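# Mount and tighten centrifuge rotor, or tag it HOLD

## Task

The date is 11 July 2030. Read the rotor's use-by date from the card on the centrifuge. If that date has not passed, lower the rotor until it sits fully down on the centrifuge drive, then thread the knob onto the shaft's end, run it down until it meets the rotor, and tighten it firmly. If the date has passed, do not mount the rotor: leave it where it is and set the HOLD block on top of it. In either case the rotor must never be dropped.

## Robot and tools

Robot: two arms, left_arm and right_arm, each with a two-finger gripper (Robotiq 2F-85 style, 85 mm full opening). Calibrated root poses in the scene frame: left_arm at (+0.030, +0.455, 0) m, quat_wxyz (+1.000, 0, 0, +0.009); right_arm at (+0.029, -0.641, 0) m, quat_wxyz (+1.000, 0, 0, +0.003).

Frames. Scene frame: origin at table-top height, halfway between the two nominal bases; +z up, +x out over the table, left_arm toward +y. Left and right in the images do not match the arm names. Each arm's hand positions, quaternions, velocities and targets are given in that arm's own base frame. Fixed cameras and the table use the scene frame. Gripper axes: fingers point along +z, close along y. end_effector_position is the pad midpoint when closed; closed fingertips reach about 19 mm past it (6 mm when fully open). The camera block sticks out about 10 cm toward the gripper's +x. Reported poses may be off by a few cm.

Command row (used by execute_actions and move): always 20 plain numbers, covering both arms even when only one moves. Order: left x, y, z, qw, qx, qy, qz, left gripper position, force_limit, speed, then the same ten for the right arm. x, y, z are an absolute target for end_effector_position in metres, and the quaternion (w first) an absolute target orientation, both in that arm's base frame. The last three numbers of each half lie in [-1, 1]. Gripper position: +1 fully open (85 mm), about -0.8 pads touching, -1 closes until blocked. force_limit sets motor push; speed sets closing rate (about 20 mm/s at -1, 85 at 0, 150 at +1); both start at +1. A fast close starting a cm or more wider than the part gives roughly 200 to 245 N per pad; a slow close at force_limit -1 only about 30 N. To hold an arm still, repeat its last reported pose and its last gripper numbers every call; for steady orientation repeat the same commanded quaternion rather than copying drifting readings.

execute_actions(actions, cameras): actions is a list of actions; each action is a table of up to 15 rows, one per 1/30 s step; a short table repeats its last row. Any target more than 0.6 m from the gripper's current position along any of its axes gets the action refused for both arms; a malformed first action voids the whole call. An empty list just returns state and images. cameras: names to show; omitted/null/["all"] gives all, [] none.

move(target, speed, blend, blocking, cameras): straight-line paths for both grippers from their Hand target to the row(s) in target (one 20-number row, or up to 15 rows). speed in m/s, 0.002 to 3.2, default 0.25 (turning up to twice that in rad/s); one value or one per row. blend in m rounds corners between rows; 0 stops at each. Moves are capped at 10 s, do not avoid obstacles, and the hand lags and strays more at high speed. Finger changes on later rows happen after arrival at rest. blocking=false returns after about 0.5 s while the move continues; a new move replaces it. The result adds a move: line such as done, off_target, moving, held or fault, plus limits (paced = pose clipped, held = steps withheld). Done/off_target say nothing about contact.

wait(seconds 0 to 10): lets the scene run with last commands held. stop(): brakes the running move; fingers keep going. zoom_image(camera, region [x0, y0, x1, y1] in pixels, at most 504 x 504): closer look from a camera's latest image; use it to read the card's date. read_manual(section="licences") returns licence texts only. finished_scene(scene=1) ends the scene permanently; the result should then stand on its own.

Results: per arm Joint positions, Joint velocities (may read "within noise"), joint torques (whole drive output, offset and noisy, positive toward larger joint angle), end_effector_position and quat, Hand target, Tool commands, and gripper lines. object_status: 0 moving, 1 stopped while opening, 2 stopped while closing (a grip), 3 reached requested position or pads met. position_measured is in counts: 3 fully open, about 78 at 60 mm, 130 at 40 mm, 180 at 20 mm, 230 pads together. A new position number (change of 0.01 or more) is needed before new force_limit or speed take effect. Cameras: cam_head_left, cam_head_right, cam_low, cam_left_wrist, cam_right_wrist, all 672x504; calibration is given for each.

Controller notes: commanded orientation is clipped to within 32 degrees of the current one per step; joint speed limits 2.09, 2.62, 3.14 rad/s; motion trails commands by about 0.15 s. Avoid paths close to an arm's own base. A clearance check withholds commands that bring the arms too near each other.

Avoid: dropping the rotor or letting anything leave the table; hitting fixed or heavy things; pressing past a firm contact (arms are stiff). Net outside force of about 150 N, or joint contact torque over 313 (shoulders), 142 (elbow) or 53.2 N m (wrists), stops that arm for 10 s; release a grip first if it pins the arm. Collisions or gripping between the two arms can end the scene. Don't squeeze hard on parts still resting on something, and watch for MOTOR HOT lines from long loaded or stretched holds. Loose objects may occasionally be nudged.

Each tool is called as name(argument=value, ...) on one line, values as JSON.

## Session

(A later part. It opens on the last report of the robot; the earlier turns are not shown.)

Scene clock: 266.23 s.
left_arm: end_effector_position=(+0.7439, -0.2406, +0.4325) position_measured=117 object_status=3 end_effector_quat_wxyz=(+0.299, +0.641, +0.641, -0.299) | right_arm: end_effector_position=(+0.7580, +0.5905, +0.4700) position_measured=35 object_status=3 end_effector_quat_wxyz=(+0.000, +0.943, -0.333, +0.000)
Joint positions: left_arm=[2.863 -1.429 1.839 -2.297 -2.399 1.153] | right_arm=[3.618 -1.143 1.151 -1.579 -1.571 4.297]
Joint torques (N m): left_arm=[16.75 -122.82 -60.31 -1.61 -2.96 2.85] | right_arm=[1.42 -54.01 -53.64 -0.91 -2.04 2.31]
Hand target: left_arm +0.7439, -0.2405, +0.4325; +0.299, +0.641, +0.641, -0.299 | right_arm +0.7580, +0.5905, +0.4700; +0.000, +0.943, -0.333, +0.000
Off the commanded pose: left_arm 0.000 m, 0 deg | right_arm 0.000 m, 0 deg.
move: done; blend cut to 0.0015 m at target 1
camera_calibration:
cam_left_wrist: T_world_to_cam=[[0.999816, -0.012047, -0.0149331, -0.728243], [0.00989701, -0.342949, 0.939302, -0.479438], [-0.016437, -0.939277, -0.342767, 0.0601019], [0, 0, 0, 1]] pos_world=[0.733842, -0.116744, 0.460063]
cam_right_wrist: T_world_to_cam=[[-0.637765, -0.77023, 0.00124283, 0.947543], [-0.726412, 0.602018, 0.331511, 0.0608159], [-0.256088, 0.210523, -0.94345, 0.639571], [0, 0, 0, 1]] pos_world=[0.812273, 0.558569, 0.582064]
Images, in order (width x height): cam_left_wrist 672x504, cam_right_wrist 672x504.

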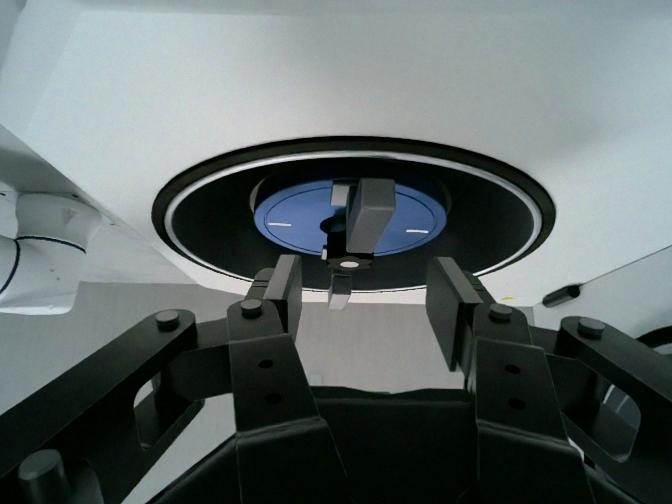

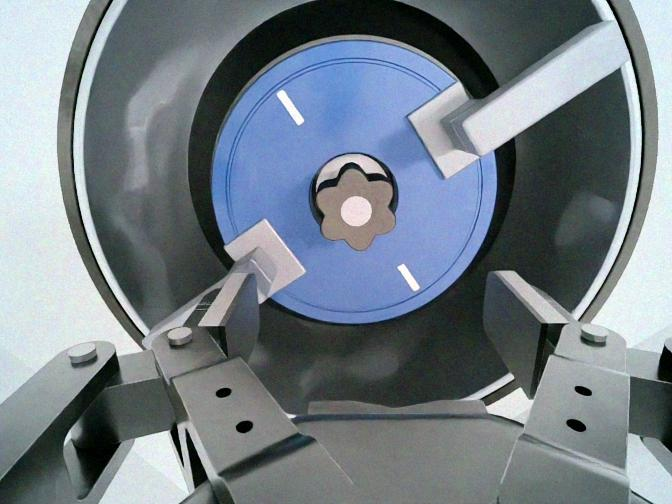

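zoom_image(camera="cam_left_wrist", region=[240, 150, 460, 300])

zoom_image(camera="cam_right_wrist", region=[280, 120, 440, 270])

Scaled by 2.291.

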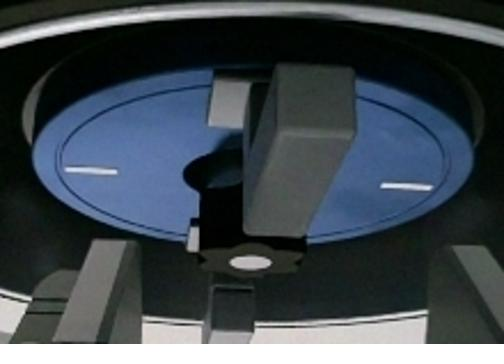

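Scaled by 3.150.

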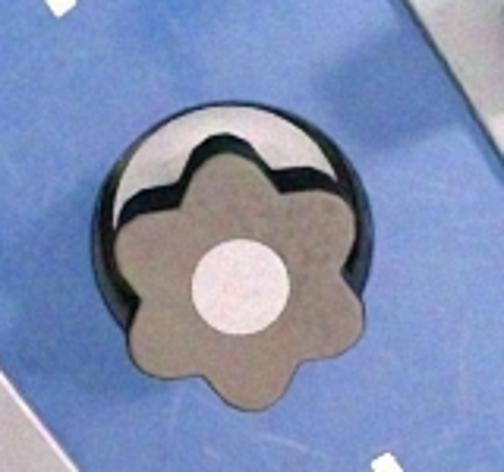

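finished_scene()

The scene is finished: the task was done.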